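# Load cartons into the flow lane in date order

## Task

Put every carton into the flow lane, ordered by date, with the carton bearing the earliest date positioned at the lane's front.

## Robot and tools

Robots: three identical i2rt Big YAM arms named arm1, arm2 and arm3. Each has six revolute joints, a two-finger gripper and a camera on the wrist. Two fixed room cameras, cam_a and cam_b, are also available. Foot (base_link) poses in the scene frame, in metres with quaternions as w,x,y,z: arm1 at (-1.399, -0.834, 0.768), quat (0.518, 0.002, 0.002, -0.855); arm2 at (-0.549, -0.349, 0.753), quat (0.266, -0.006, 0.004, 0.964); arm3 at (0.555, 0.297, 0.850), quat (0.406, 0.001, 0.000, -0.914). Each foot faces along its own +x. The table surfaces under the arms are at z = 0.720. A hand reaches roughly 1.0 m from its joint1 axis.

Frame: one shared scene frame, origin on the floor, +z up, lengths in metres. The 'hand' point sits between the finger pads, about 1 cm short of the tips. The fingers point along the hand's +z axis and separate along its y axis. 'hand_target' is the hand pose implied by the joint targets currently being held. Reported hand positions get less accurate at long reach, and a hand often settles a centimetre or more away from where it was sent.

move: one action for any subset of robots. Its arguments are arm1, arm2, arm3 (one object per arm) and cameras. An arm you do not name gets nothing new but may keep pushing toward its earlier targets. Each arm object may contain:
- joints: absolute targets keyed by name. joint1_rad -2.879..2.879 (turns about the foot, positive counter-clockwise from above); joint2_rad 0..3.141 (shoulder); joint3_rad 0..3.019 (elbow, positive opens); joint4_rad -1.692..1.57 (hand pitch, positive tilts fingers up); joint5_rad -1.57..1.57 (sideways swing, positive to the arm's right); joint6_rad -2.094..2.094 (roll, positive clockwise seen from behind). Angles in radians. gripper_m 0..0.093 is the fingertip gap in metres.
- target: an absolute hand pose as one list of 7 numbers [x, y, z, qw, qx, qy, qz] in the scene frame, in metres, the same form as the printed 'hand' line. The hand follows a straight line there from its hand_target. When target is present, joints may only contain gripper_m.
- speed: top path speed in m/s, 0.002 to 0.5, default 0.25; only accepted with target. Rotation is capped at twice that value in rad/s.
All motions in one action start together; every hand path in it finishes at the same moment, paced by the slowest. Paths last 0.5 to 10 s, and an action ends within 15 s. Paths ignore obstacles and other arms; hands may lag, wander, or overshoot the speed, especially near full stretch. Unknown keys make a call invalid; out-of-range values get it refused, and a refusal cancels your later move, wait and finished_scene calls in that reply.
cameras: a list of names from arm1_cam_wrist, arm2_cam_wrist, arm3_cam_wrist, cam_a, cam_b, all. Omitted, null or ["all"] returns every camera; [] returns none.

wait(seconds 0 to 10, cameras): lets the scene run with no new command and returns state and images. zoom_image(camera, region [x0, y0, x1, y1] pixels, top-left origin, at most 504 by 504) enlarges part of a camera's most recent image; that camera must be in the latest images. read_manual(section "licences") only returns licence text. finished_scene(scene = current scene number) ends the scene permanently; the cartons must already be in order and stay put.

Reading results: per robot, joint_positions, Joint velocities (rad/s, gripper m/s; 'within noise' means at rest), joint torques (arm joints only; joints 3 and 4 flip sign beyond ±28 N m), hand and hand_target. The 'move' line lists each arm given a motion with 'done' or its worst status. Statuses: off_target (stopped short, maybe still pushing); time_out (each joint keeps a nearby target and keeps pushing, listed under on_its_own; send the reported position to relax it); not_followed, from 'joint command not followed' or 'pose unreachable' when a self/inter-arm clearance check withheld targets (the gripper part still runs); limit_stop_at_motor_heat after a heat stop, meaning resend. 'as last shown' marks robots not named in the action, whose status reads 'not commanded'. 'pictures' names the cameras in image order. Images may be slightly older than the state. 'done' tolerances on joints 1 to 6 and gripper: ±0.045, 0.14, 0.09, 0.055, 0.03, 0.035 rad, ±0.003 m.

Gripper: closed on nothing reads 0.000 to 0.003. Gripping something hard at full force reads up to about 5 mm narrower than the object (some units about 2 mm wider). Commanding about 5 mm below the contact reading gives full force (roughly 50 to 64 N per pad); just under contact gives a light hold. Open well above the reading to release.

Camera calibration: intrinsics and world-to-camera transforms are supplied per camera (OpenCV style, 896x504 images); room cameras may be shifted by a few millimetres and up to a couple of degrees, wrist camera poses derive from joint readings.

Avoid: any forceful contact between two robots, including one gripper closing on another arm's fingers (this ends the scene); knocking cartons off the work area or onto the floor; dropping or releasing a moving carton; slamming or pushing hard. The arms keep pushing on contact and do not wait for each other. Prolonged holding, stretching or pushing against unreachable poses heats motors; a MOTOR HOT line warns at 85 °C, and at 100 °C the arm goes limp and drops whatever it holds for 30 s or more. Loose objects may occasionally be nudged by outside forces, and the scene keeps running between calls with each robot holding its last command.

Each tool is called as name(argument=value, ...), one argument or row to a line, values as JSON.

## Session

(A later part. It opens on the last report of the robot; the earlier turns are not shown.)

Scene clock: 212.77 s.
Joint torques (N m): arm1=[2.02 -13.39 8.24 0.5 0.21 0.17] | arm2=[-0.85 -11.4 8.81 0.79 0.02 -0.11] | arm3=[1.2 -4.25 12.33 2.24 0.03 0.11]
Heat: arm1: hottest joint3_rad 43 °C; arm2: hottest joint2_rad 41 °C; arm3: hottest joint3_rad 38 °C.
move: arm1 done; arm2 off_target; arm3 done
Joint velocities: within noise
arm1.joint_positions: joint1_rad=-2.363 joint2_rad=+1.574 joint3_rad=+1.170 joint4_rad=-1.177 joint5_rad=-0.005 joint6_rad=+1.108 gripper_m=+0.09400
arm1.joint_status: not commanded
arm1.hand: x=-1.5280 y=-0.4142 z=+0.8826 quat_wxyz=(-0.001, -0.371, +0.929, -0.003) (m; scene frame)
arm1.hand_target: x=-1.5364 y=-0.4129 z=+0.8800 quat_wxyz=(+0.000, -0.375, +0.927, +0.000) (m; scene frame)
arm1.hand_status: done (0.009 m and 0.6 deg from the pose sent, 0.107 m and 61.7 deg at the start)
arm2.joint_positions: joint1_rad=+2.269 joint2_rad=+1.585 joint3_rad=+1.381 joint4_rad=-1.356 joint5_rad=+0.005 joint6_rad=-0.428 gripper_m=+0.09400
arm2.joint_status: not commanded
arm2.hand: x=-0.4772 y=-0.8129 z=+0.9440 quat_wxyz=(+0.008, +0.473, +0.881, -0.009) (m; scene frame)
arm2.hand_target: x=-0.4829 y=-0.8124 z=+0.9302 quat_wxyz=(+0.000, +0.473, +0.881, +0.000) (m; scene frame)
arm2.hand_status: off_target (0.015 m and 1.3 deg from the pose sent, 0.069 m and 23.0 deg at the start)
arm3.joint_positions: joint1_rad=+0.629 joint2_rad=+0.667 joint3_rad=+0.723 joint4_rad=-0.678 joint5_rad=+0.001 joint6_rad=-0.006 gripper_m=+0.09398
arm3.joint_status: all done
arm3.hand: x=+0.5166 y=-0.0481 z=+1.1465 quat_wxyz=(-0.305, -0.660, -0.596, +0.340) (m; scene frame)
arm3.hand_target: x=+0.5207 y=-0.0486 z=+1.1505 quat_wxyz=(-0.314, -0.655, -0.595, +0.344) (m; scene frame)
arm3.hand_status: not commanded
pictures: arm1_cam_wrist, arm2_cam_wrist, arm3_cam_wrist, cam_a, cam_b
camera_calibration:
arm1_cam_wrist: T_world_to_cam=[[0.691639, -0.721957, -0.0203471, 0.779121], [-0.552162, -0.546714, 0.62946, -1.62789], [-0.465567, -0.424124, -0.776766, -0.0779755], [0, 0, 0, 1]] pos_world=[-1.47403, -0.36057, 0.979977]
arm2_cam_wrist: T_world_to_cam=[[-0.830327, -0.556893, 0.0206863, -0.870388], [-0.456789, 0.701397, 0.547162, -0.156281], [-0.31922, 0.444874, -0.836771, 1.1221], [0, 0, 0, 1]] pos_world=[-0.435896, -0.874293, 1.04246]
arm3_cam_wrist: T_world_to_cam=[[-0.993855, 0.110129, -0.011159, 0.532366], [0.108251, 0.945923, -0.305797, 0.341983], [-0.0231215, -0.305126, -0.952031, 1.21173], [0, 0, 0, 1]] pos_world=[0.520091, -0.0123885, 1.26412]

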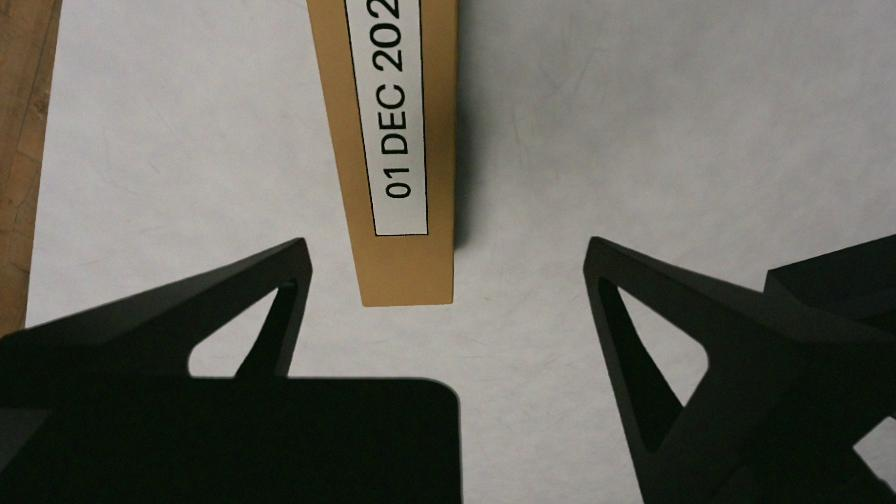

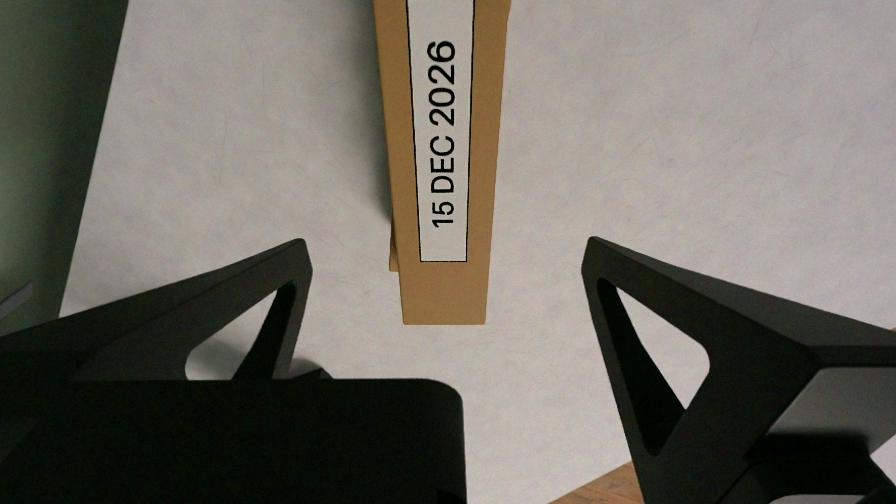

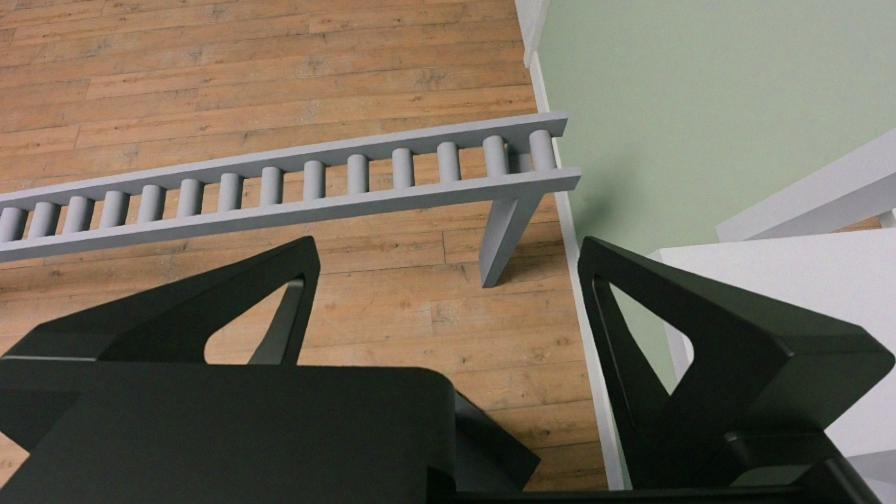

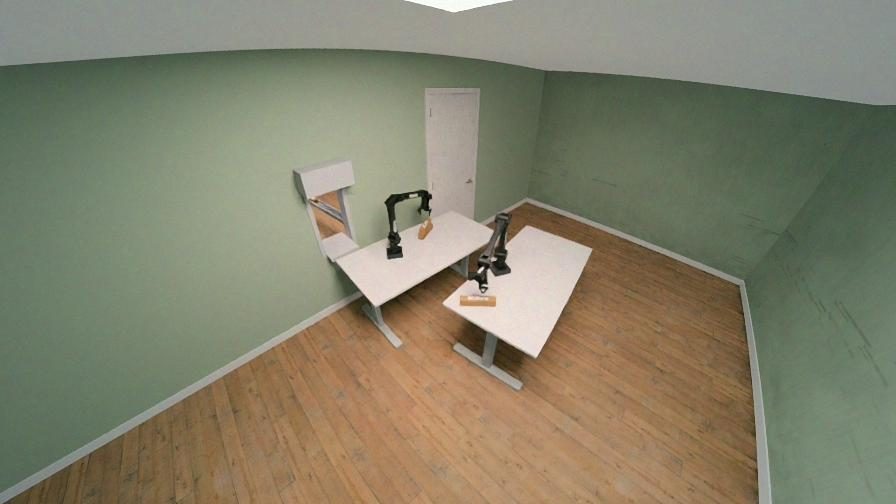

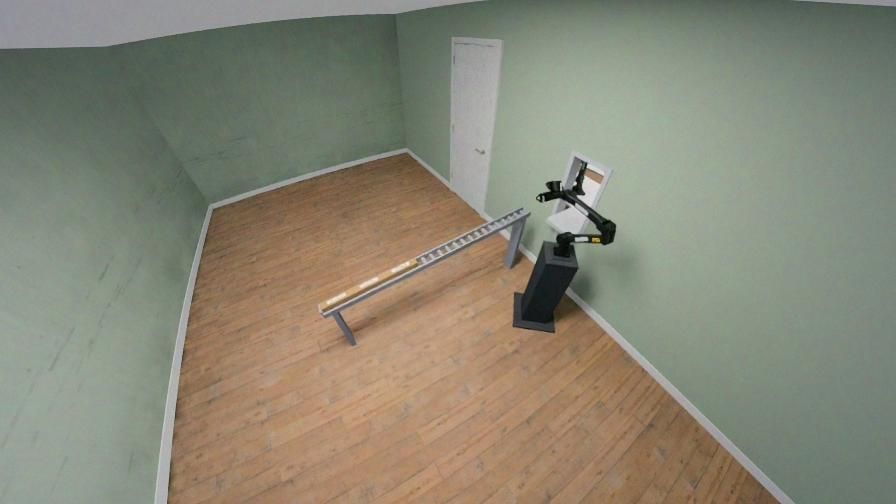

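move(
  arm1={"target": [-1.5534, -0.3847, 0.82, 0, 0.3746, -0.9272, 0]},
  arm2={"target": [-0.487, -0.8085, 0.85, 0, 0.4726, 0.8813, 0]},
  arm3={"target": [0.5, -0.3, 0.95, 0, 1, 0, 0]},
)

Scene clock: 282.47 s.
Joint torques (N m): arm1=[2.02 -14.68 8.69 0.46 0.19 0.13] | arm2=[-0.91 -11.52 8.2 0.77 0.02 -0.12] | arm3=[-0.91 -22.07 14.65 -0.06 0.04 0.15]
Heat: arm1: hottest joint3_rad 41 °C; arm2: hottest joint3_rad 43 °C; arm3: hottest joint3_rad 40 °C.
move: arm1 off_target; arm2 off_target; arm3 off_target
Joint velocities: within noise
arm1.joint_positions: joint1_rad=-2.347 joint2_rad=+1.720 joint3_rad=+1.170 joint4_rad=-1.043 joint5_rad=-0.005 joint6_rad=+1.125 gripper_m=+0.09400
arm1.joint_status: not commanded
arm1.hand: x=-1.5428 y=-0.3914 z=+0.8194 quat_wxyz=(-0.001, -0.371, +0.929, -0.008) (m; scene frame)
arm1.hand_target: x=-1.5534 y=-0.3850 z=+0.8200 quat_wxyz=(+0.000, -0.375, +0.927, +0.000) (m; scene frame)
arm1.hand_status: off_target (0.013 m and 1.1 deg from the pose sent, 0.074 m and 0.6 deg at the start)
arm2.joint_positions: joint1_rad=+2.261 joint2_rad=+1.640 joint3_rad=+1.228 joint4_rad=-1.148 joint5_rad=+0.006 joint6_rad=-0.437 gripper_m=+0.09400
arm2.joint_status: not commanded
arm2.hand: x=-0.4807 y=-0.8112 z=+0.8641 quat_wxyz=(+0.008, +0.472, +0.881, -0.009) (m; scene frame)
arm2.hand_target: x=-0.4870 y=-0.8082 z=+0.8504 quat_wxyz=(+0.000, +0.473, +0.881, +0.000) (m; scene frame)
arm2.hand_status: off_target (0.016 m and 1.4 deg from the pose sent, 0.095 m and 1.3 deg at the start)
arm3.joint_positions: joint1_rad=+0.655 joint2_rad=+1.945 joint3_rad=+1.642 joint4_rad=-1.278 joint5_rad=+0.005 joint6_rad=+1.473 gripper_m=+0.09398
arm3.joint_status: not commanded
arm3.hand: x=+0.5064 y=-0.2861 z=+0.9484 quat_wxyz=(+0.005, -1.000, -0.009, +0.001) (m; scene frame)
arm3.hand_target: x=+0.4999 y=-0.2994 z=+0.9499 quat_wxyz=(+0.000, -1.000, +0.000, +0.000) (m; scene frame)
arm3.hand_status: off_target (0.015 m and 1.2 deg from the pose sent, 0.320 m and 97.4 deg at the start)
pictures: arm1_cam_wrist, arm2_cam_wrist, arm3_cam_wrist, cam_a, cam_b
camera_calibration:
arm1_cam_wrist: T_world_to_cam=[[0.691385, -0.722419, -0.00987656, 0.795188], [-0.55471, -0.539541, 0.633397, -1.58823], [-0.462907, -0.432443, -0.773764, -0.125829], [0, 0, 0, 1]] pos_world=[-1.48903, -0.336868, 0.91647]
arm2_cam_wrist: T_world_to_cam=[[-0.829916, -0.55747, 0.0216032, -0.871848], [-0.457134, 0.70172, 0.546459, -0.114669], [-0.319794, 0.443639, -0.837207, 1.0525], [0, 0, 0, 1]] pos_world=[-0.439396, -0.872494, 0.96266]
arm3_cam_wrist: T_world_to_cam=[[-0.00257704, 0.999964, 0.00812202, 0.280663], [0.804452, -0.00275156, 0.594012, -0.969692], [0.594012, 0.00806456, -0.804416, 0.587385], [0, 0, 0, 1]] pos_world=[0.43188, -0.288058, 1.04623]

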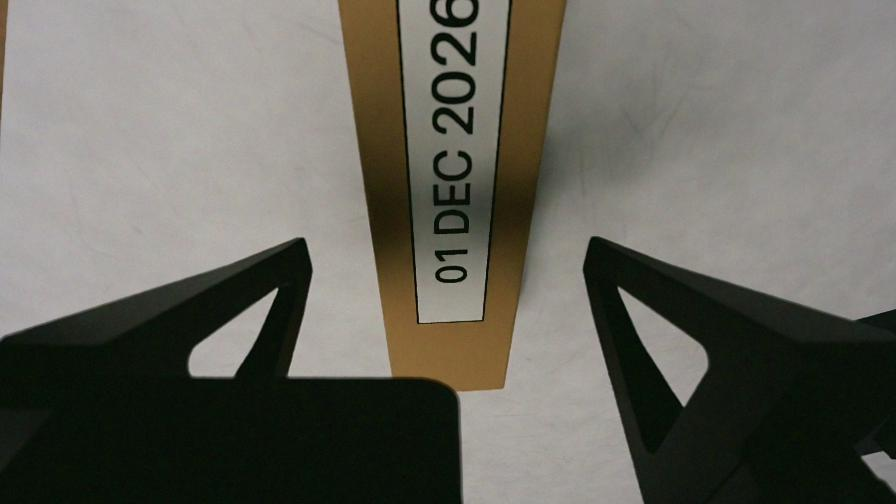

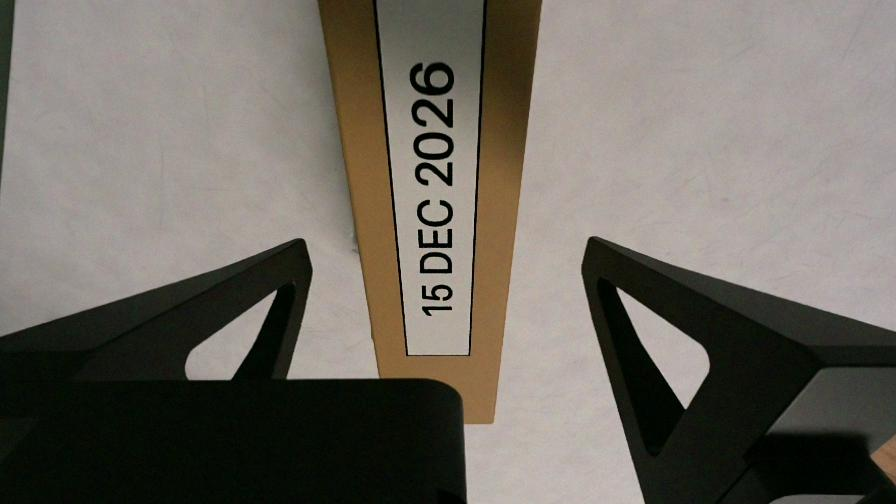

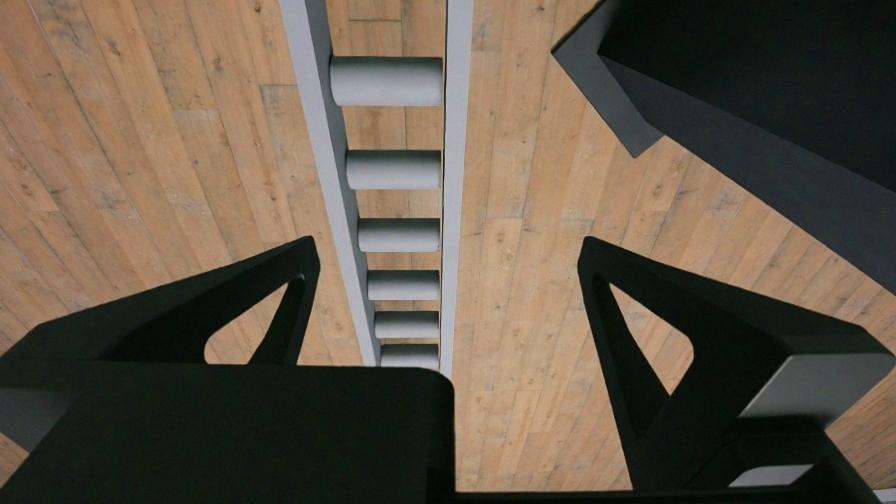

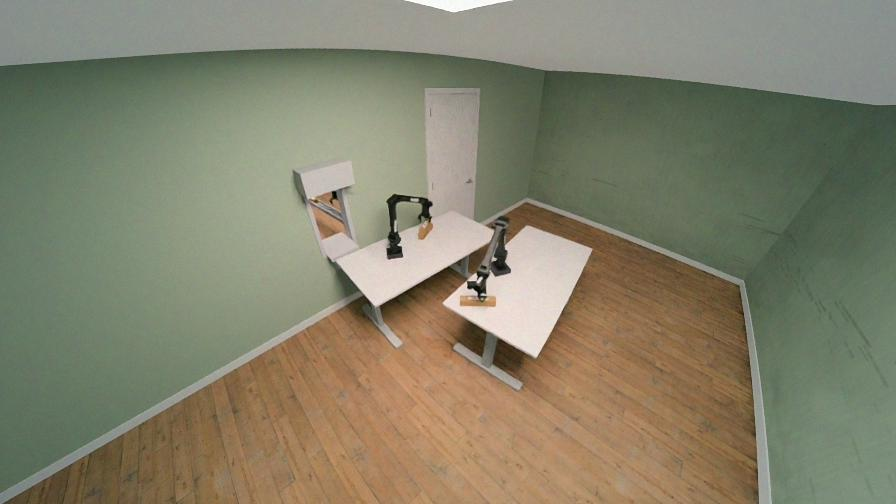

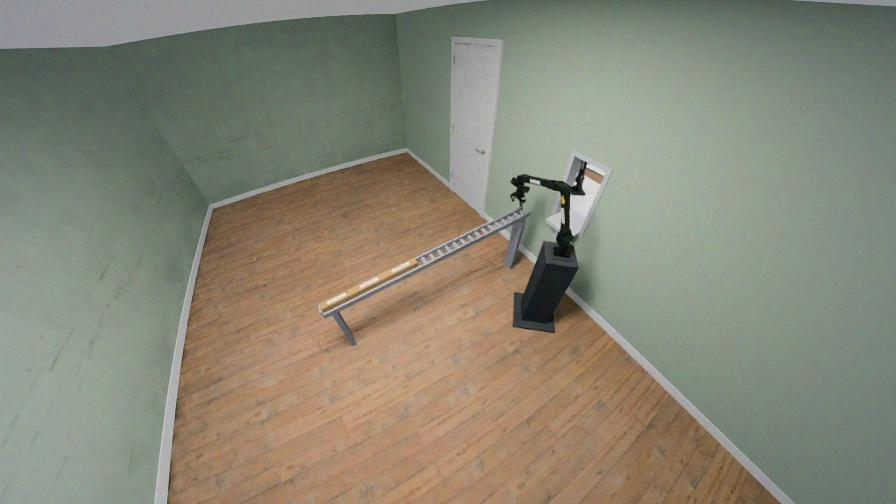

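zoom_image(
  camera="arm3_cam_wrist",
  region=[260, 0, 520, 380],
)

Scaled by 1.326 from the camera's 896x504 image, which has a finer 1280x720 frame.

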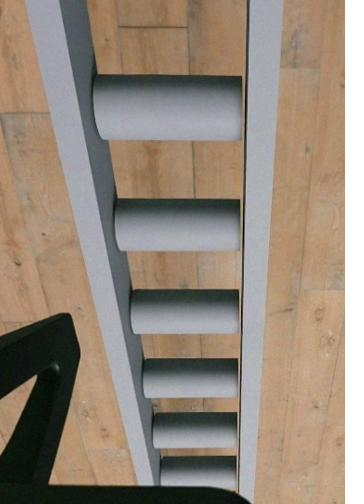

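move(
  arm1={"target": [-1.5534, -0.3850, 0.7656, 0, 0.3746, -0.9272, 0], "speed": 0.15},
  arm2={"target": [-0.4823, -0.8053, 0.788, 0, 0.4726, 0.8813, 0], "speed": 0.15},
  cameras=["arm1_cam_wrist", "arm2_cam_wrist", "cam_a"],
)

Scene clock: 323.47 s.
Joint torques (N m): arm1=[2.08 -16.15 6.84 0.47 0.19 0.13] | arm2=[-0.21 -11.63 7.88 0.79 0.01 -0.03] | arm3=[-0.79 -21.95 14.63 -0.02 0.03 0.14]
Heat: arm1: hottest joint2_rad 41 °C; arm2: hottest joint2_rad 42 °C; arm3: hottest joint3_rad 45 °C.
move: arm1 done; arm2 done
Joint velocities: within noise
arm1.joint_positions: joint1_rad=-2.346 joint2_rad=+1.811 joint3_rad=+1.127 joint4_rad=-0.907 joint5_rad=-0.005 joint6_rad=+1.125 gripper_m=+0.09400
arm1.joint_status: not commanded
arm1.hand: x=-1.5439 y=-0.3878 z=+0.7649 quat_wxyz=(-0.001, -0.371, +0.929, -0.008) (m; scene frame)
arm1.hand_target: x=-1.5533 y=-0.3852 z=+0.7656 quat_wxyz=(+0.000, -0.375, +0.927, +0.000) (m; scene frame)
arm1.hand_status: done (0.010 m and 1.0 deg from the pose sent, 0.055 m and 1.1 deg at the start)
arm2.joint_positions: joint1_rad=+2.261 joint2_rad=+1.722 joint3_rad=+1.136 joint4_rad=-0.987 joint5_rad=+0.006 joint6_rad=-0.437 gripper_m=+0.09400
arm2.joint_status: not commanded
arm2.hand: x=-0.4808 y=-0.8072 z=+0.7967 quat_wxyz=(+0.004, +0.472, +0.881, -0.004) (m; scene frame)
arm2.hand_target: x=-0.4823 y=-0.8051 z=+0.7881 quat_wxyz=(+0.000, +0.473, +0.881, +0.000) (m; scene frame)
arm2.hand_status: done (0.009 m and 0.6 deg from the pose sent, 0.076 m and 1.4 deg at the start)
arm3: as last shown
arm3.joint_positions: joint1_rad=+0.655 joint2_rad=+1.945 joint3_rad=+1.642 joint4_rad=-1.279 joint5_rad=+0.005 joint6_rad=+1.473 gripper_m=+0.09398
arm3.hand: x=+0.5065 y=-0.2860 z=+0.9484 quat_wxyz=(+0.006, -1.000, -0.009, +0.001) (m; scene frame)
pictures: arm1_cam_wrist, arm2_cam_wrist, cam_a
camera_calibration:
arm1_cam_wrist: T_world_to_cam=[[0.691426, -0.722354, -0.0116063, 0.799438], [-0.554325, -0.540756, 0.632698, -1.55171], [-0.463309, -0.43103, -0.774311, -0.166693], [0, 0, 0, 1]] pos_world=[-1.49013, -0.333468, 0.861971]
arm2_cam_wrist: T_world_to_cam=[[-0.829775, -0.557872, 0.0158715, -0.863941], [-0.456166, 0.694334, 0.556609, -0.0942828], [-0.321537, 0.45462, -0.830623, 0.997049], [0, 0, 0, 1]] pos_world=[-0.439298, -0.869783, 0.894362]

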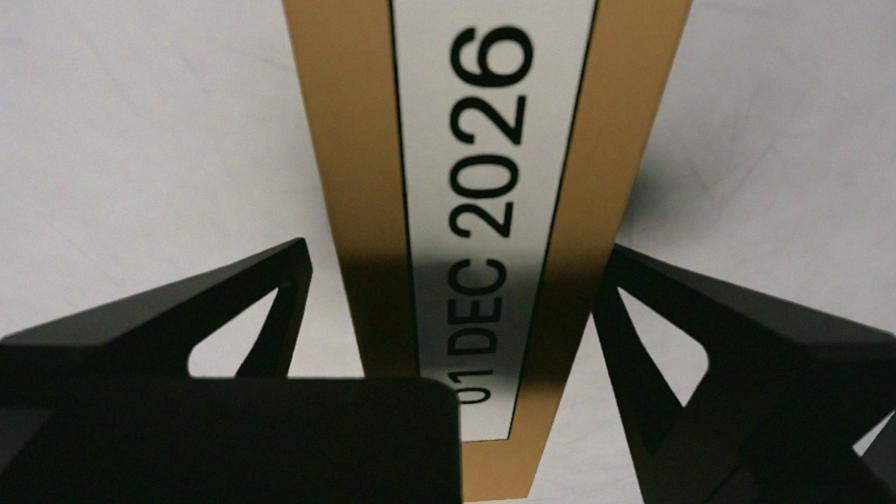

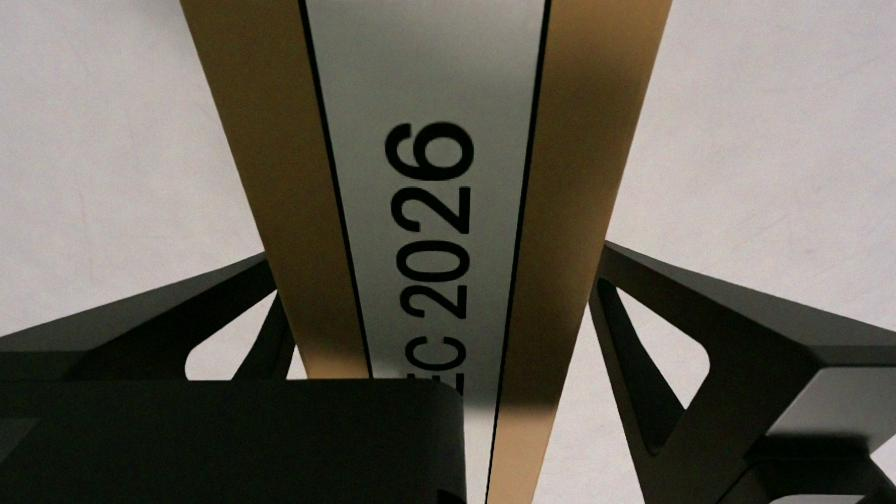

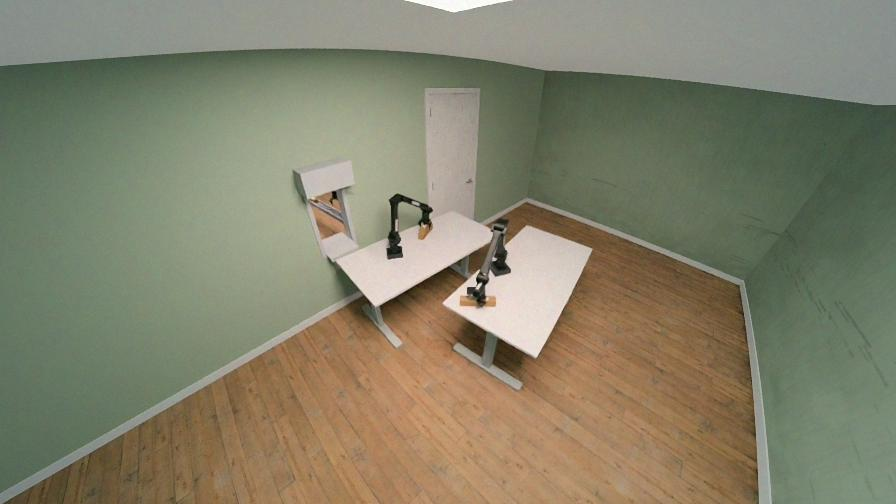

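move(
  arm1={"joints": {"gripper_m": 0.056}},
  arm2={"joints": {"gripper_m": 0.056}},
  cameras=["arm1_cam_wrist", "arm2_cam_wrist"],
)

Scene clock: 328.00 s.
Joint torques (N m): arm1=[2.08 -16.03 7.19 0.47 0.15 0.11] | arm2=[-0.15 -12.4 7.86 0.76 0.07 -0.02] | arm3=[-1.14 -22.01 14.61 -0.01 0.01 0.15]
Heat: arm1: hottest joint3_rad 41 °C; arm2: hottest joint2_rad 42 °C; arm3: hottest joint3_rad 45 °C.
move: arm1 off_target; arm2 off_target
Joint velocities: within noise
arm1.joint_positions: joint1_rad=-2.346 joint2_rad=+1.811 joint3_rad=+1.127 joint4_rad=-0.907 joint5_rad=-0.004 joint6_rad=+1.128 gripper_m=+0.06053
arm1.joint_status: gripper_m off_target (ended at +0.06056, target +0.05600)
arm1.hand: x=-1.5437 y=-0.3879 z=+0.7648 quat_wxyz=(+0.000, -0.370, +0.929, -0.008) (m; scene frame)
arm1.hand_target: x=-1.5533 y=-0.3851 z=+0.7656 quat_wxyz=(+0.000, -0.375, +0.927, +0.000) (m; scene frame)
arm1.hand_status: not commanded
arm2.joint_positions: joint1_rad=+2.261 joint2_rad=+1.722 joint3_rad=+1.136 joint4_rad=-0.987 joint5_rad=+0.004 joint6_rad=-0.437 gripper_m=+0.06079
arm2.joint_status: gripper_m off_target (ended at +0.06081, target +0.05600)
arm2.hand: x=-0.4806 y=-0.8072 z=+0.7967 quat_wxyz=(+0.004, +0.472, +0.881, -0.003) (m; scene frame)
arm2.hand_target: x=-0.4824 y=-0.8051 z=+0.7881 quat_wxyz=(+0.000, +0.473, +0.881, +0.000) (m; scene frame)
arm2.hand_status: not commanded
arm3: as last shown
pictures: arm1_cam_wrist, arm2_cam_wrist
camera_calibration:
arm1_cam_wrist: T_world_to_cam=[[0.689807, -0.723908, -0.0111234, 0.795881], [-0.556205, -0.539713, 0.631938, -1.55339], [-0.463469, -0.429728, -0.774939, -0.165983], [0, 0, 0, 1]] pos_world=[-1.48993, -0.333566, 0.86187]
arm2_cam_wrist: T_world_to_cam=[[-0.829841, -0.557804, 0.0147828, -0.862853], [-0.456761, 0.694262, 0.55621, -0.0942041], [-0.320519, 0.454814, -0.83091, 0.997953], [0, 0, 0, 1]] pos_world=[-0.439197, -0.869783, 0.894362]

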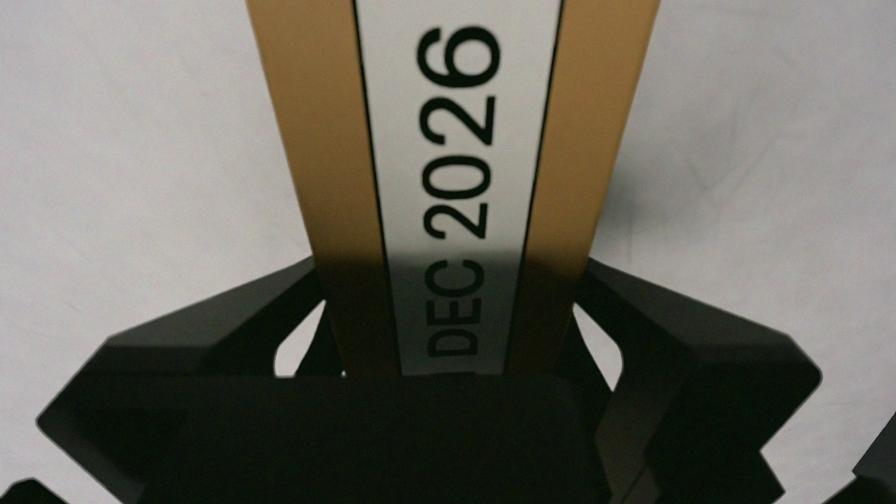

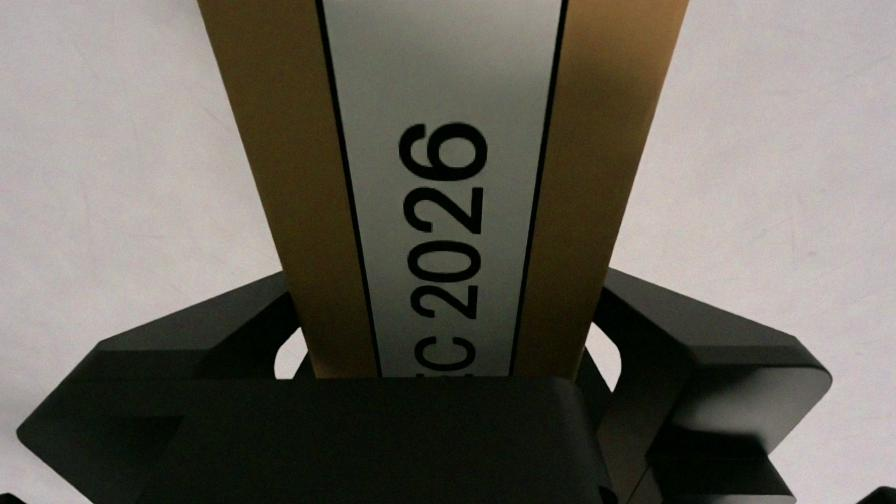

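move(
  arm1={"target": [-1.5533, -0.3851, 0.93, 0, 0.3746, -0.9272, 0], "speed": 0.2},
  arm2={"target": [-0.4823, -0.8053, 0.93, 0, 0.4726, 0.8813, 0], "speed": 0.2},
)

Scene clock: 339.23 s.
Joint torques (N m): arm1=[1.96 -16.5 12.89 -0.38 0.17 0.1] | arm2=[-0.03 -12.4 14.9 -0.28 -0.01 -0.01] | arm3=[-0.73 -22.18 14.65 -0.05 0.02 0.15]
Heat: arm1: hottest joint3_rad 41 °C; arm2: hottest joint2_rad 42 °C; arm3: hottest joint3_rad 46 °C.
move: arm1 off_target; arm2 off_target
Joint velocities: within noise
arm1.joint_positions: joint1_rad=-2.346 joint2_rad=+1.630 joint3_rad=+1.289 joint4_rad=-1.300 joint5_rad=-0.005 joint6_rad=+1.128 gripper_m=+0.06054
arm1.joint_status: not commanded
arm1.hand: x=-1.5398 y=-0.4024 z=+0.9012 quat_wxyz=(-0.002, -0.369, +0.929, -0.033) (m; scene frame)
arm1.hand_target: x=-1.5528 y=-0.3868 z=+0.9302 quat_wxyz=(+0.000, -0.375, +0.927, +0.000) (m; scene frame)
arm1.hand_status: off_target (0.036 m and 3.8 deg from the pose sent, 0.165 m and 1.1 deg at the start)
arm2.joint_positions: joint1_rad=+2.261 joint2_rad=+1.584 joint3_rad=+1.273 joint4_rad=-1.332 joint5_rad=+0.006 joint6_rad=-0.437 gripper_m=+0.06079
arm2.joint_status: not commanded
arm2.hand: x=-0.4854 y=-0.7831 z=+0.9048 quat_wxyz=(-0.017, +0.472, +0.881, +0.024) (m; scene frame)
arm2.hand_target: x=-0.4825 y=-0.8037 z=+0.9302 quat_wxyz=(+0.000, +0.473, +0.881, +0.000) (m; scene frame)
arm2.hand_status: off_target (0.034 m and 3.4 deg from the pose sent, 0.133 m and 0.7 deg at the start)
arm3: as last shown
pictures: arm1_cam_wrist, arm2_cam_wrist, arm3_cam_wrist, cam_a, cam_b
camera_calibration:
arm1_cam_wrist: T_world_to_cam=[[0.689448, -0.723537, 0.0339953, 0.743127], [-0.565888, -0.508743, 0.648807, -1.66306], [-0.452141, -0.466557, -0.760193, -0.0753784], [0, 0, 0, 1]] pos_world=[-1.48753, -0.343558, 0.99644]
arm2_cam_wrist: T_world_to_cam=[[-0.829484, -0.558355, -0.0140212, -0.829077], [-0.450151, 0.653456, 0.608572, -0.249432], [-0.330637, 0.511112, -0.793375, 1.08058], [0, 0, 0, 1]] pos_world=[-0.442707, -0.852226, 0.99748]
arm3_cam_wrist: T_world_to_cam=[[-0.00222893, 0.999961, 0.00849523, 0.280022], [0.804408, -0.00325391, 0.594068, -0.969878], [0.594073, 0.00815777, -0.80437, 0.587337], [0, 0, 0, 1]] pos_world=[0.43188, -0.287958, 1.04623]

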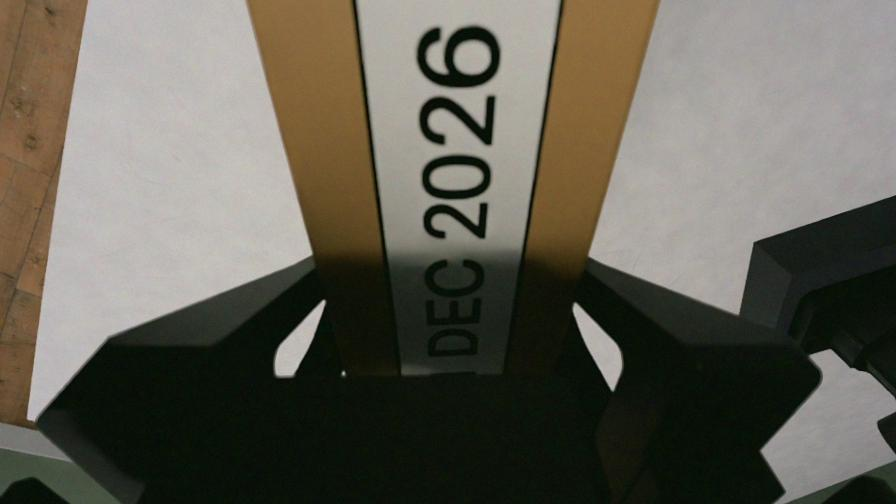

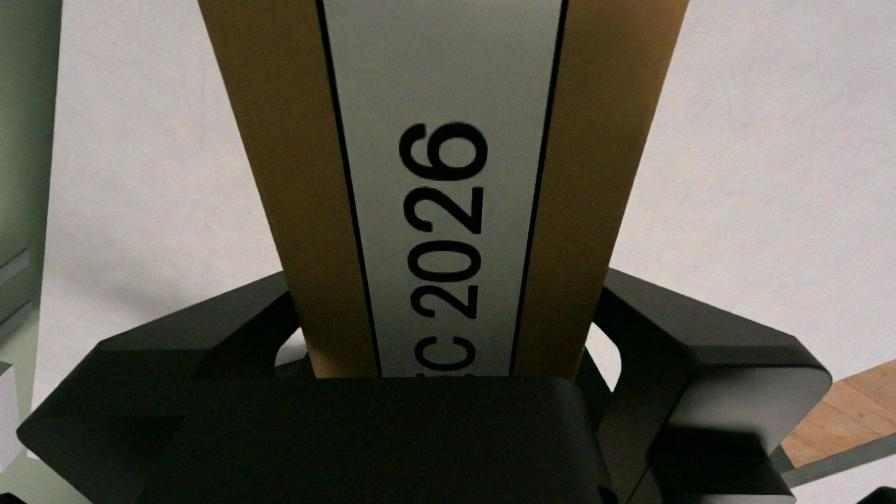

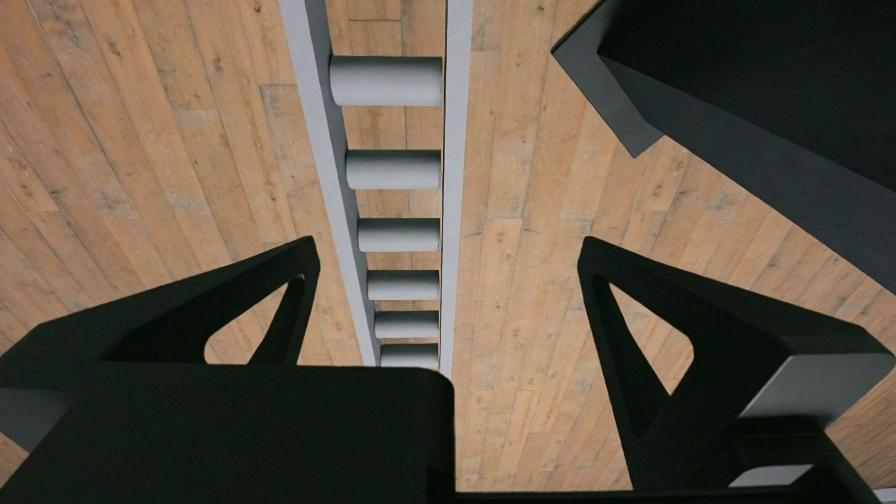

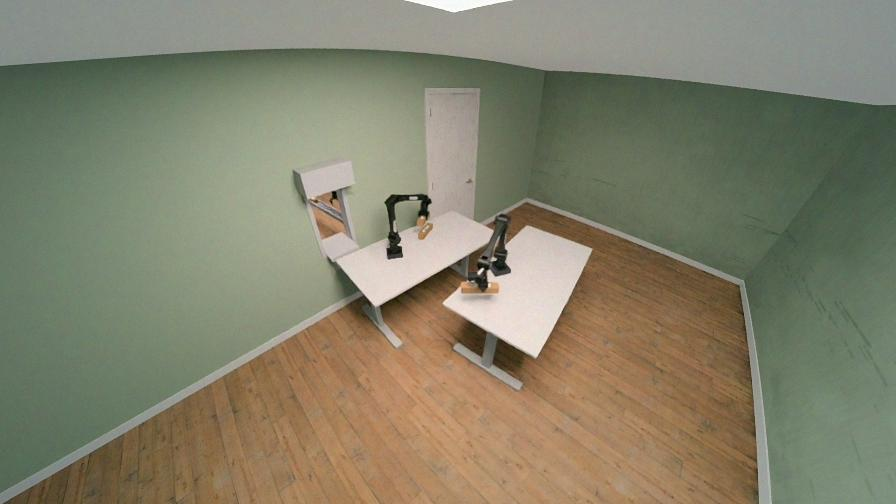

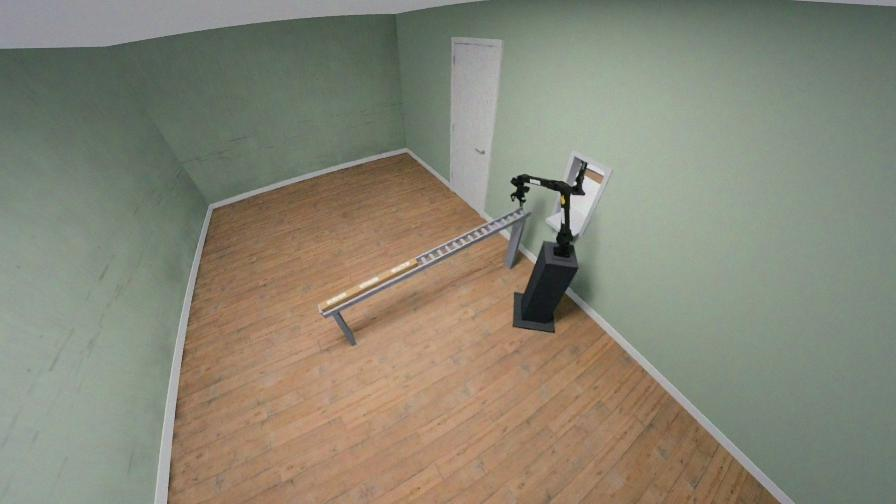

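move(
  arm1={"joints": {"joint1_rad": 0.9, "joint6_rad": 0.0}},
  arm2={"joints": {"joint1_rad": 1.76}},
  cameras=["arm1_cam_wrist", "arm2_cam_wrist", "cam_a"],
)

Scene clock: 347.23 s.
Joint torques (N m): arm1=[0.26 -18.32 9.92 -0.29 0.1 -0.03] | arm2=[0.44 -12.63 14.75 -0.23 -0.14 0] | arm3=[-0.73 -21.95 14.68 -0.03 0.01 0.15]
Heat: arm1: hottest joint3_rad 42 °C; arm2: hottest joint3_rad 43 °C; arm3: hottest joint3_rad 46 °C.
move: arm1 done; arm2 done
Joint velocities: within noise
arm1.joint_positions: joint1_rad=+0.897 joint2_rad=+1.645 joint3_rad=+1.328 joint4_rad=-1.301 joint5_rad=-0.005 joint6_rad=+0.006 gripper_m=+0.06060
arm1.joint_status: all done
arm1.hand: x=-1.2090 y=-1.2632 z=+0.9041 quat_wxyz=(+0.019, -0.548, -0.836, -0.018) (m; scene frame)
arm1.hand_target: x=-1.2061 y=-1.2674 z=+0.9262 quat_wxyz=(+0.001, -0.545, -0.839, -0.006) (m; scene frame)
arm1.hand_status: not commanded
arm2.joint_positions: joint1_rad=+1.753 joint2_rad=+1.584 joint3_rad=+1.273 joint4_rad=-1.333 joint5_rad=+0.009 joint6_rad=-0.437 gripper_m=+0.06079
arm2.joint_status: all done
arm2.hand: x=-0.7058 y=-0.7593 z=+0.9025 quat_wxyz=(-0.011, +0.678, +0.735, +0.031) (m; scene frame)
arm2.hand_target: x=-0.7102 y=-0.7801 z=+0.9278 quat_wxyz=(+0.002, +0.676, +0.737, +0.003) (m; scene frame)
arm2.hand_status: not commanded
arm3: as last shown
pictures: arm1_cam_wrist, arm2_cam_wrist, cam_a
camera_calibration:
arm1_cam_wrist: T_world_to_cam=[[-0.915525, -0.400804, -0.0342095, -1.57892], [-0.319891, 0.673856, 0.666024, -0.139981], [-0.243893, 0.620705, -0.745146, 1.28647], [0, 0, 0, 1]] pos_world=[-1.17656, -1.33703, 0.997826]
arm2_cam_wrist: T_world_to_cam=[[-0.996231, -0.0847706, -0.018388, -0.752873], [-0.0782702, 0.787128, 0.611803, -0.00170005], [-0.0373891, 0.610936, -0.790796, 1.27414], [0, 0, 0, 1]] pos_world=[-0.70253, -0.840901, 0.99478]

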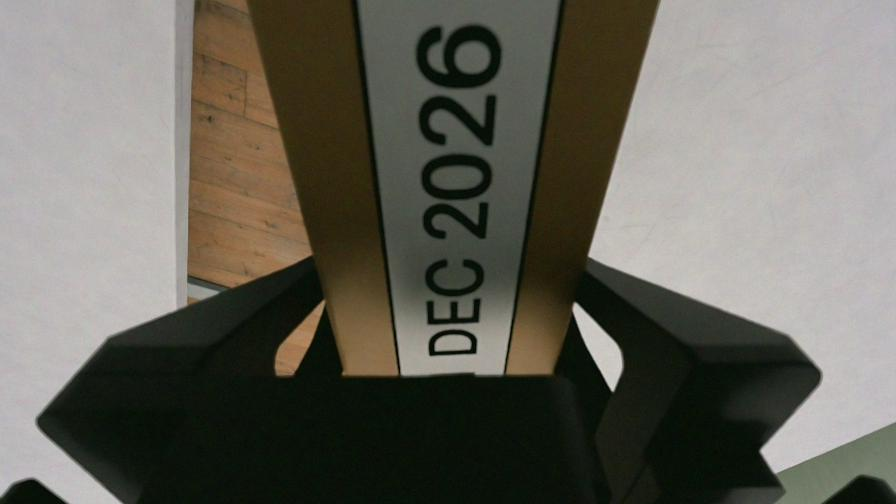

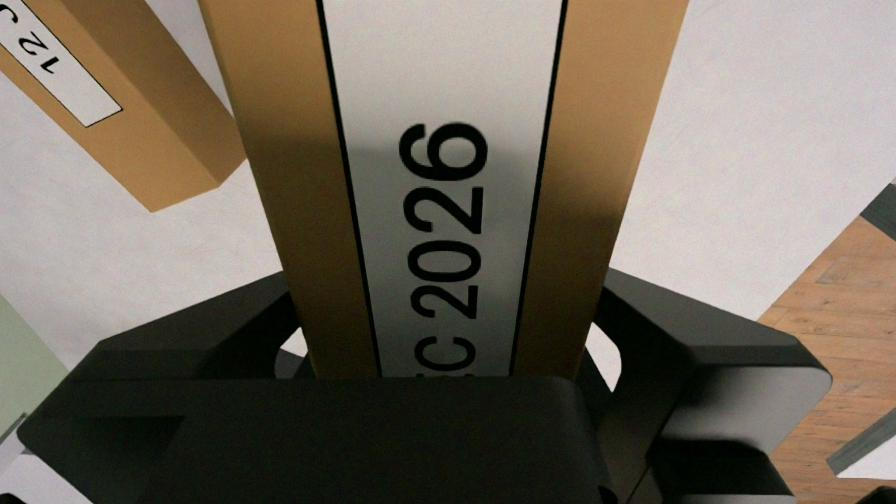

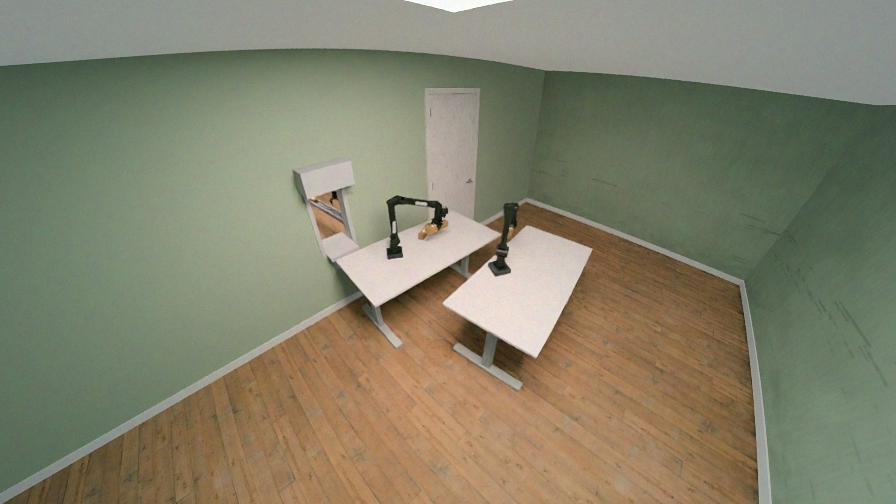

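move(
  arm2={"target": [-0.7102, -0.7801, 0.742, 0.0, 0.676, 0.737, 0.0], "speed": 0.12},
  cameras=["arm2_cam_wrist", "cam_a"],
)

Scene clock: 361.97 s.
Joint torques (N m): arm1=[0.91 -18.43 9.94 -0.28 0.11 -0.03] | arm2=[0.26 -14.04 7.62 0.72 0.01 -0.05] | arm3=[-0.62 -22.01 14.61 -0.05 0.02 0.13]
Heat: arm1: hottest joint3_rad 43 °C; arm2: hottest joint3_rad 44 °C; arm3: hottest joint3_rad 46 °C.
move: arm2 done
Joint velocities: within noise
arm1, arm3: as last shown
arm2.joint_positions: joint1_rad=+1.753 joint2_rad=+1.801 joint3_rad=+1.084 joint4_rad=-0.868 joint5_rad=+0.011 joint6_rad=-0.437 gripper_m=+0.06079
arm2.joint_status: not commanded
arm2.hand: x=-0.7112 y=-0.7785 z=+0.7435 quat_wxyz=(+0.000, +0.678, +0.735, +0.003) (m; scene frame)
arm2.hand_target: x=-0.7102 y=-0.7802 z=+0.7421 quat_wxyz=(+0.000, +0.676, +0.737, +0.000) (m; scene frame)
arm2.hand_status: done (0.002 m and 0.5 deg from the pose sent, 0.162 m and 3.8 deg at the start)
pictures: arm2_cam_wrist, cam_a
camera_calibration:
arm2_cam_wrist: T_world_to_cam=[[-0.996397, -0.0843607, 0.00872537, -0.782749], [-0.0644157, 0.819692, 0.569171, 0.177159], [-0.0551677, 0.566558, -0.822173, 1.13598], [0, 0, 0, 1]] pos_world=[-0.705848, -0.854846, 0.839966]

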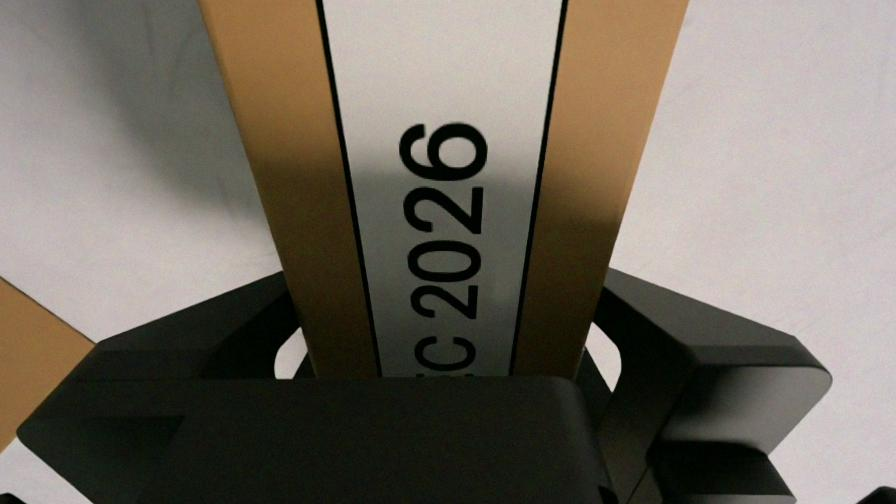

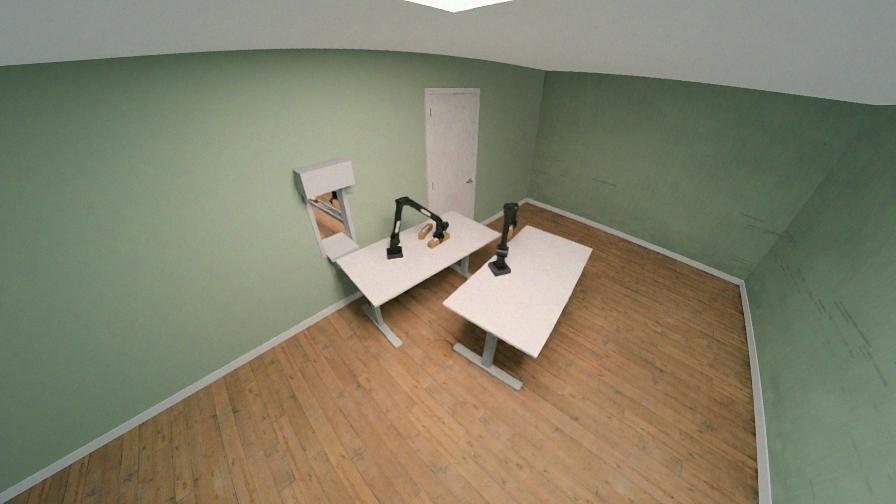

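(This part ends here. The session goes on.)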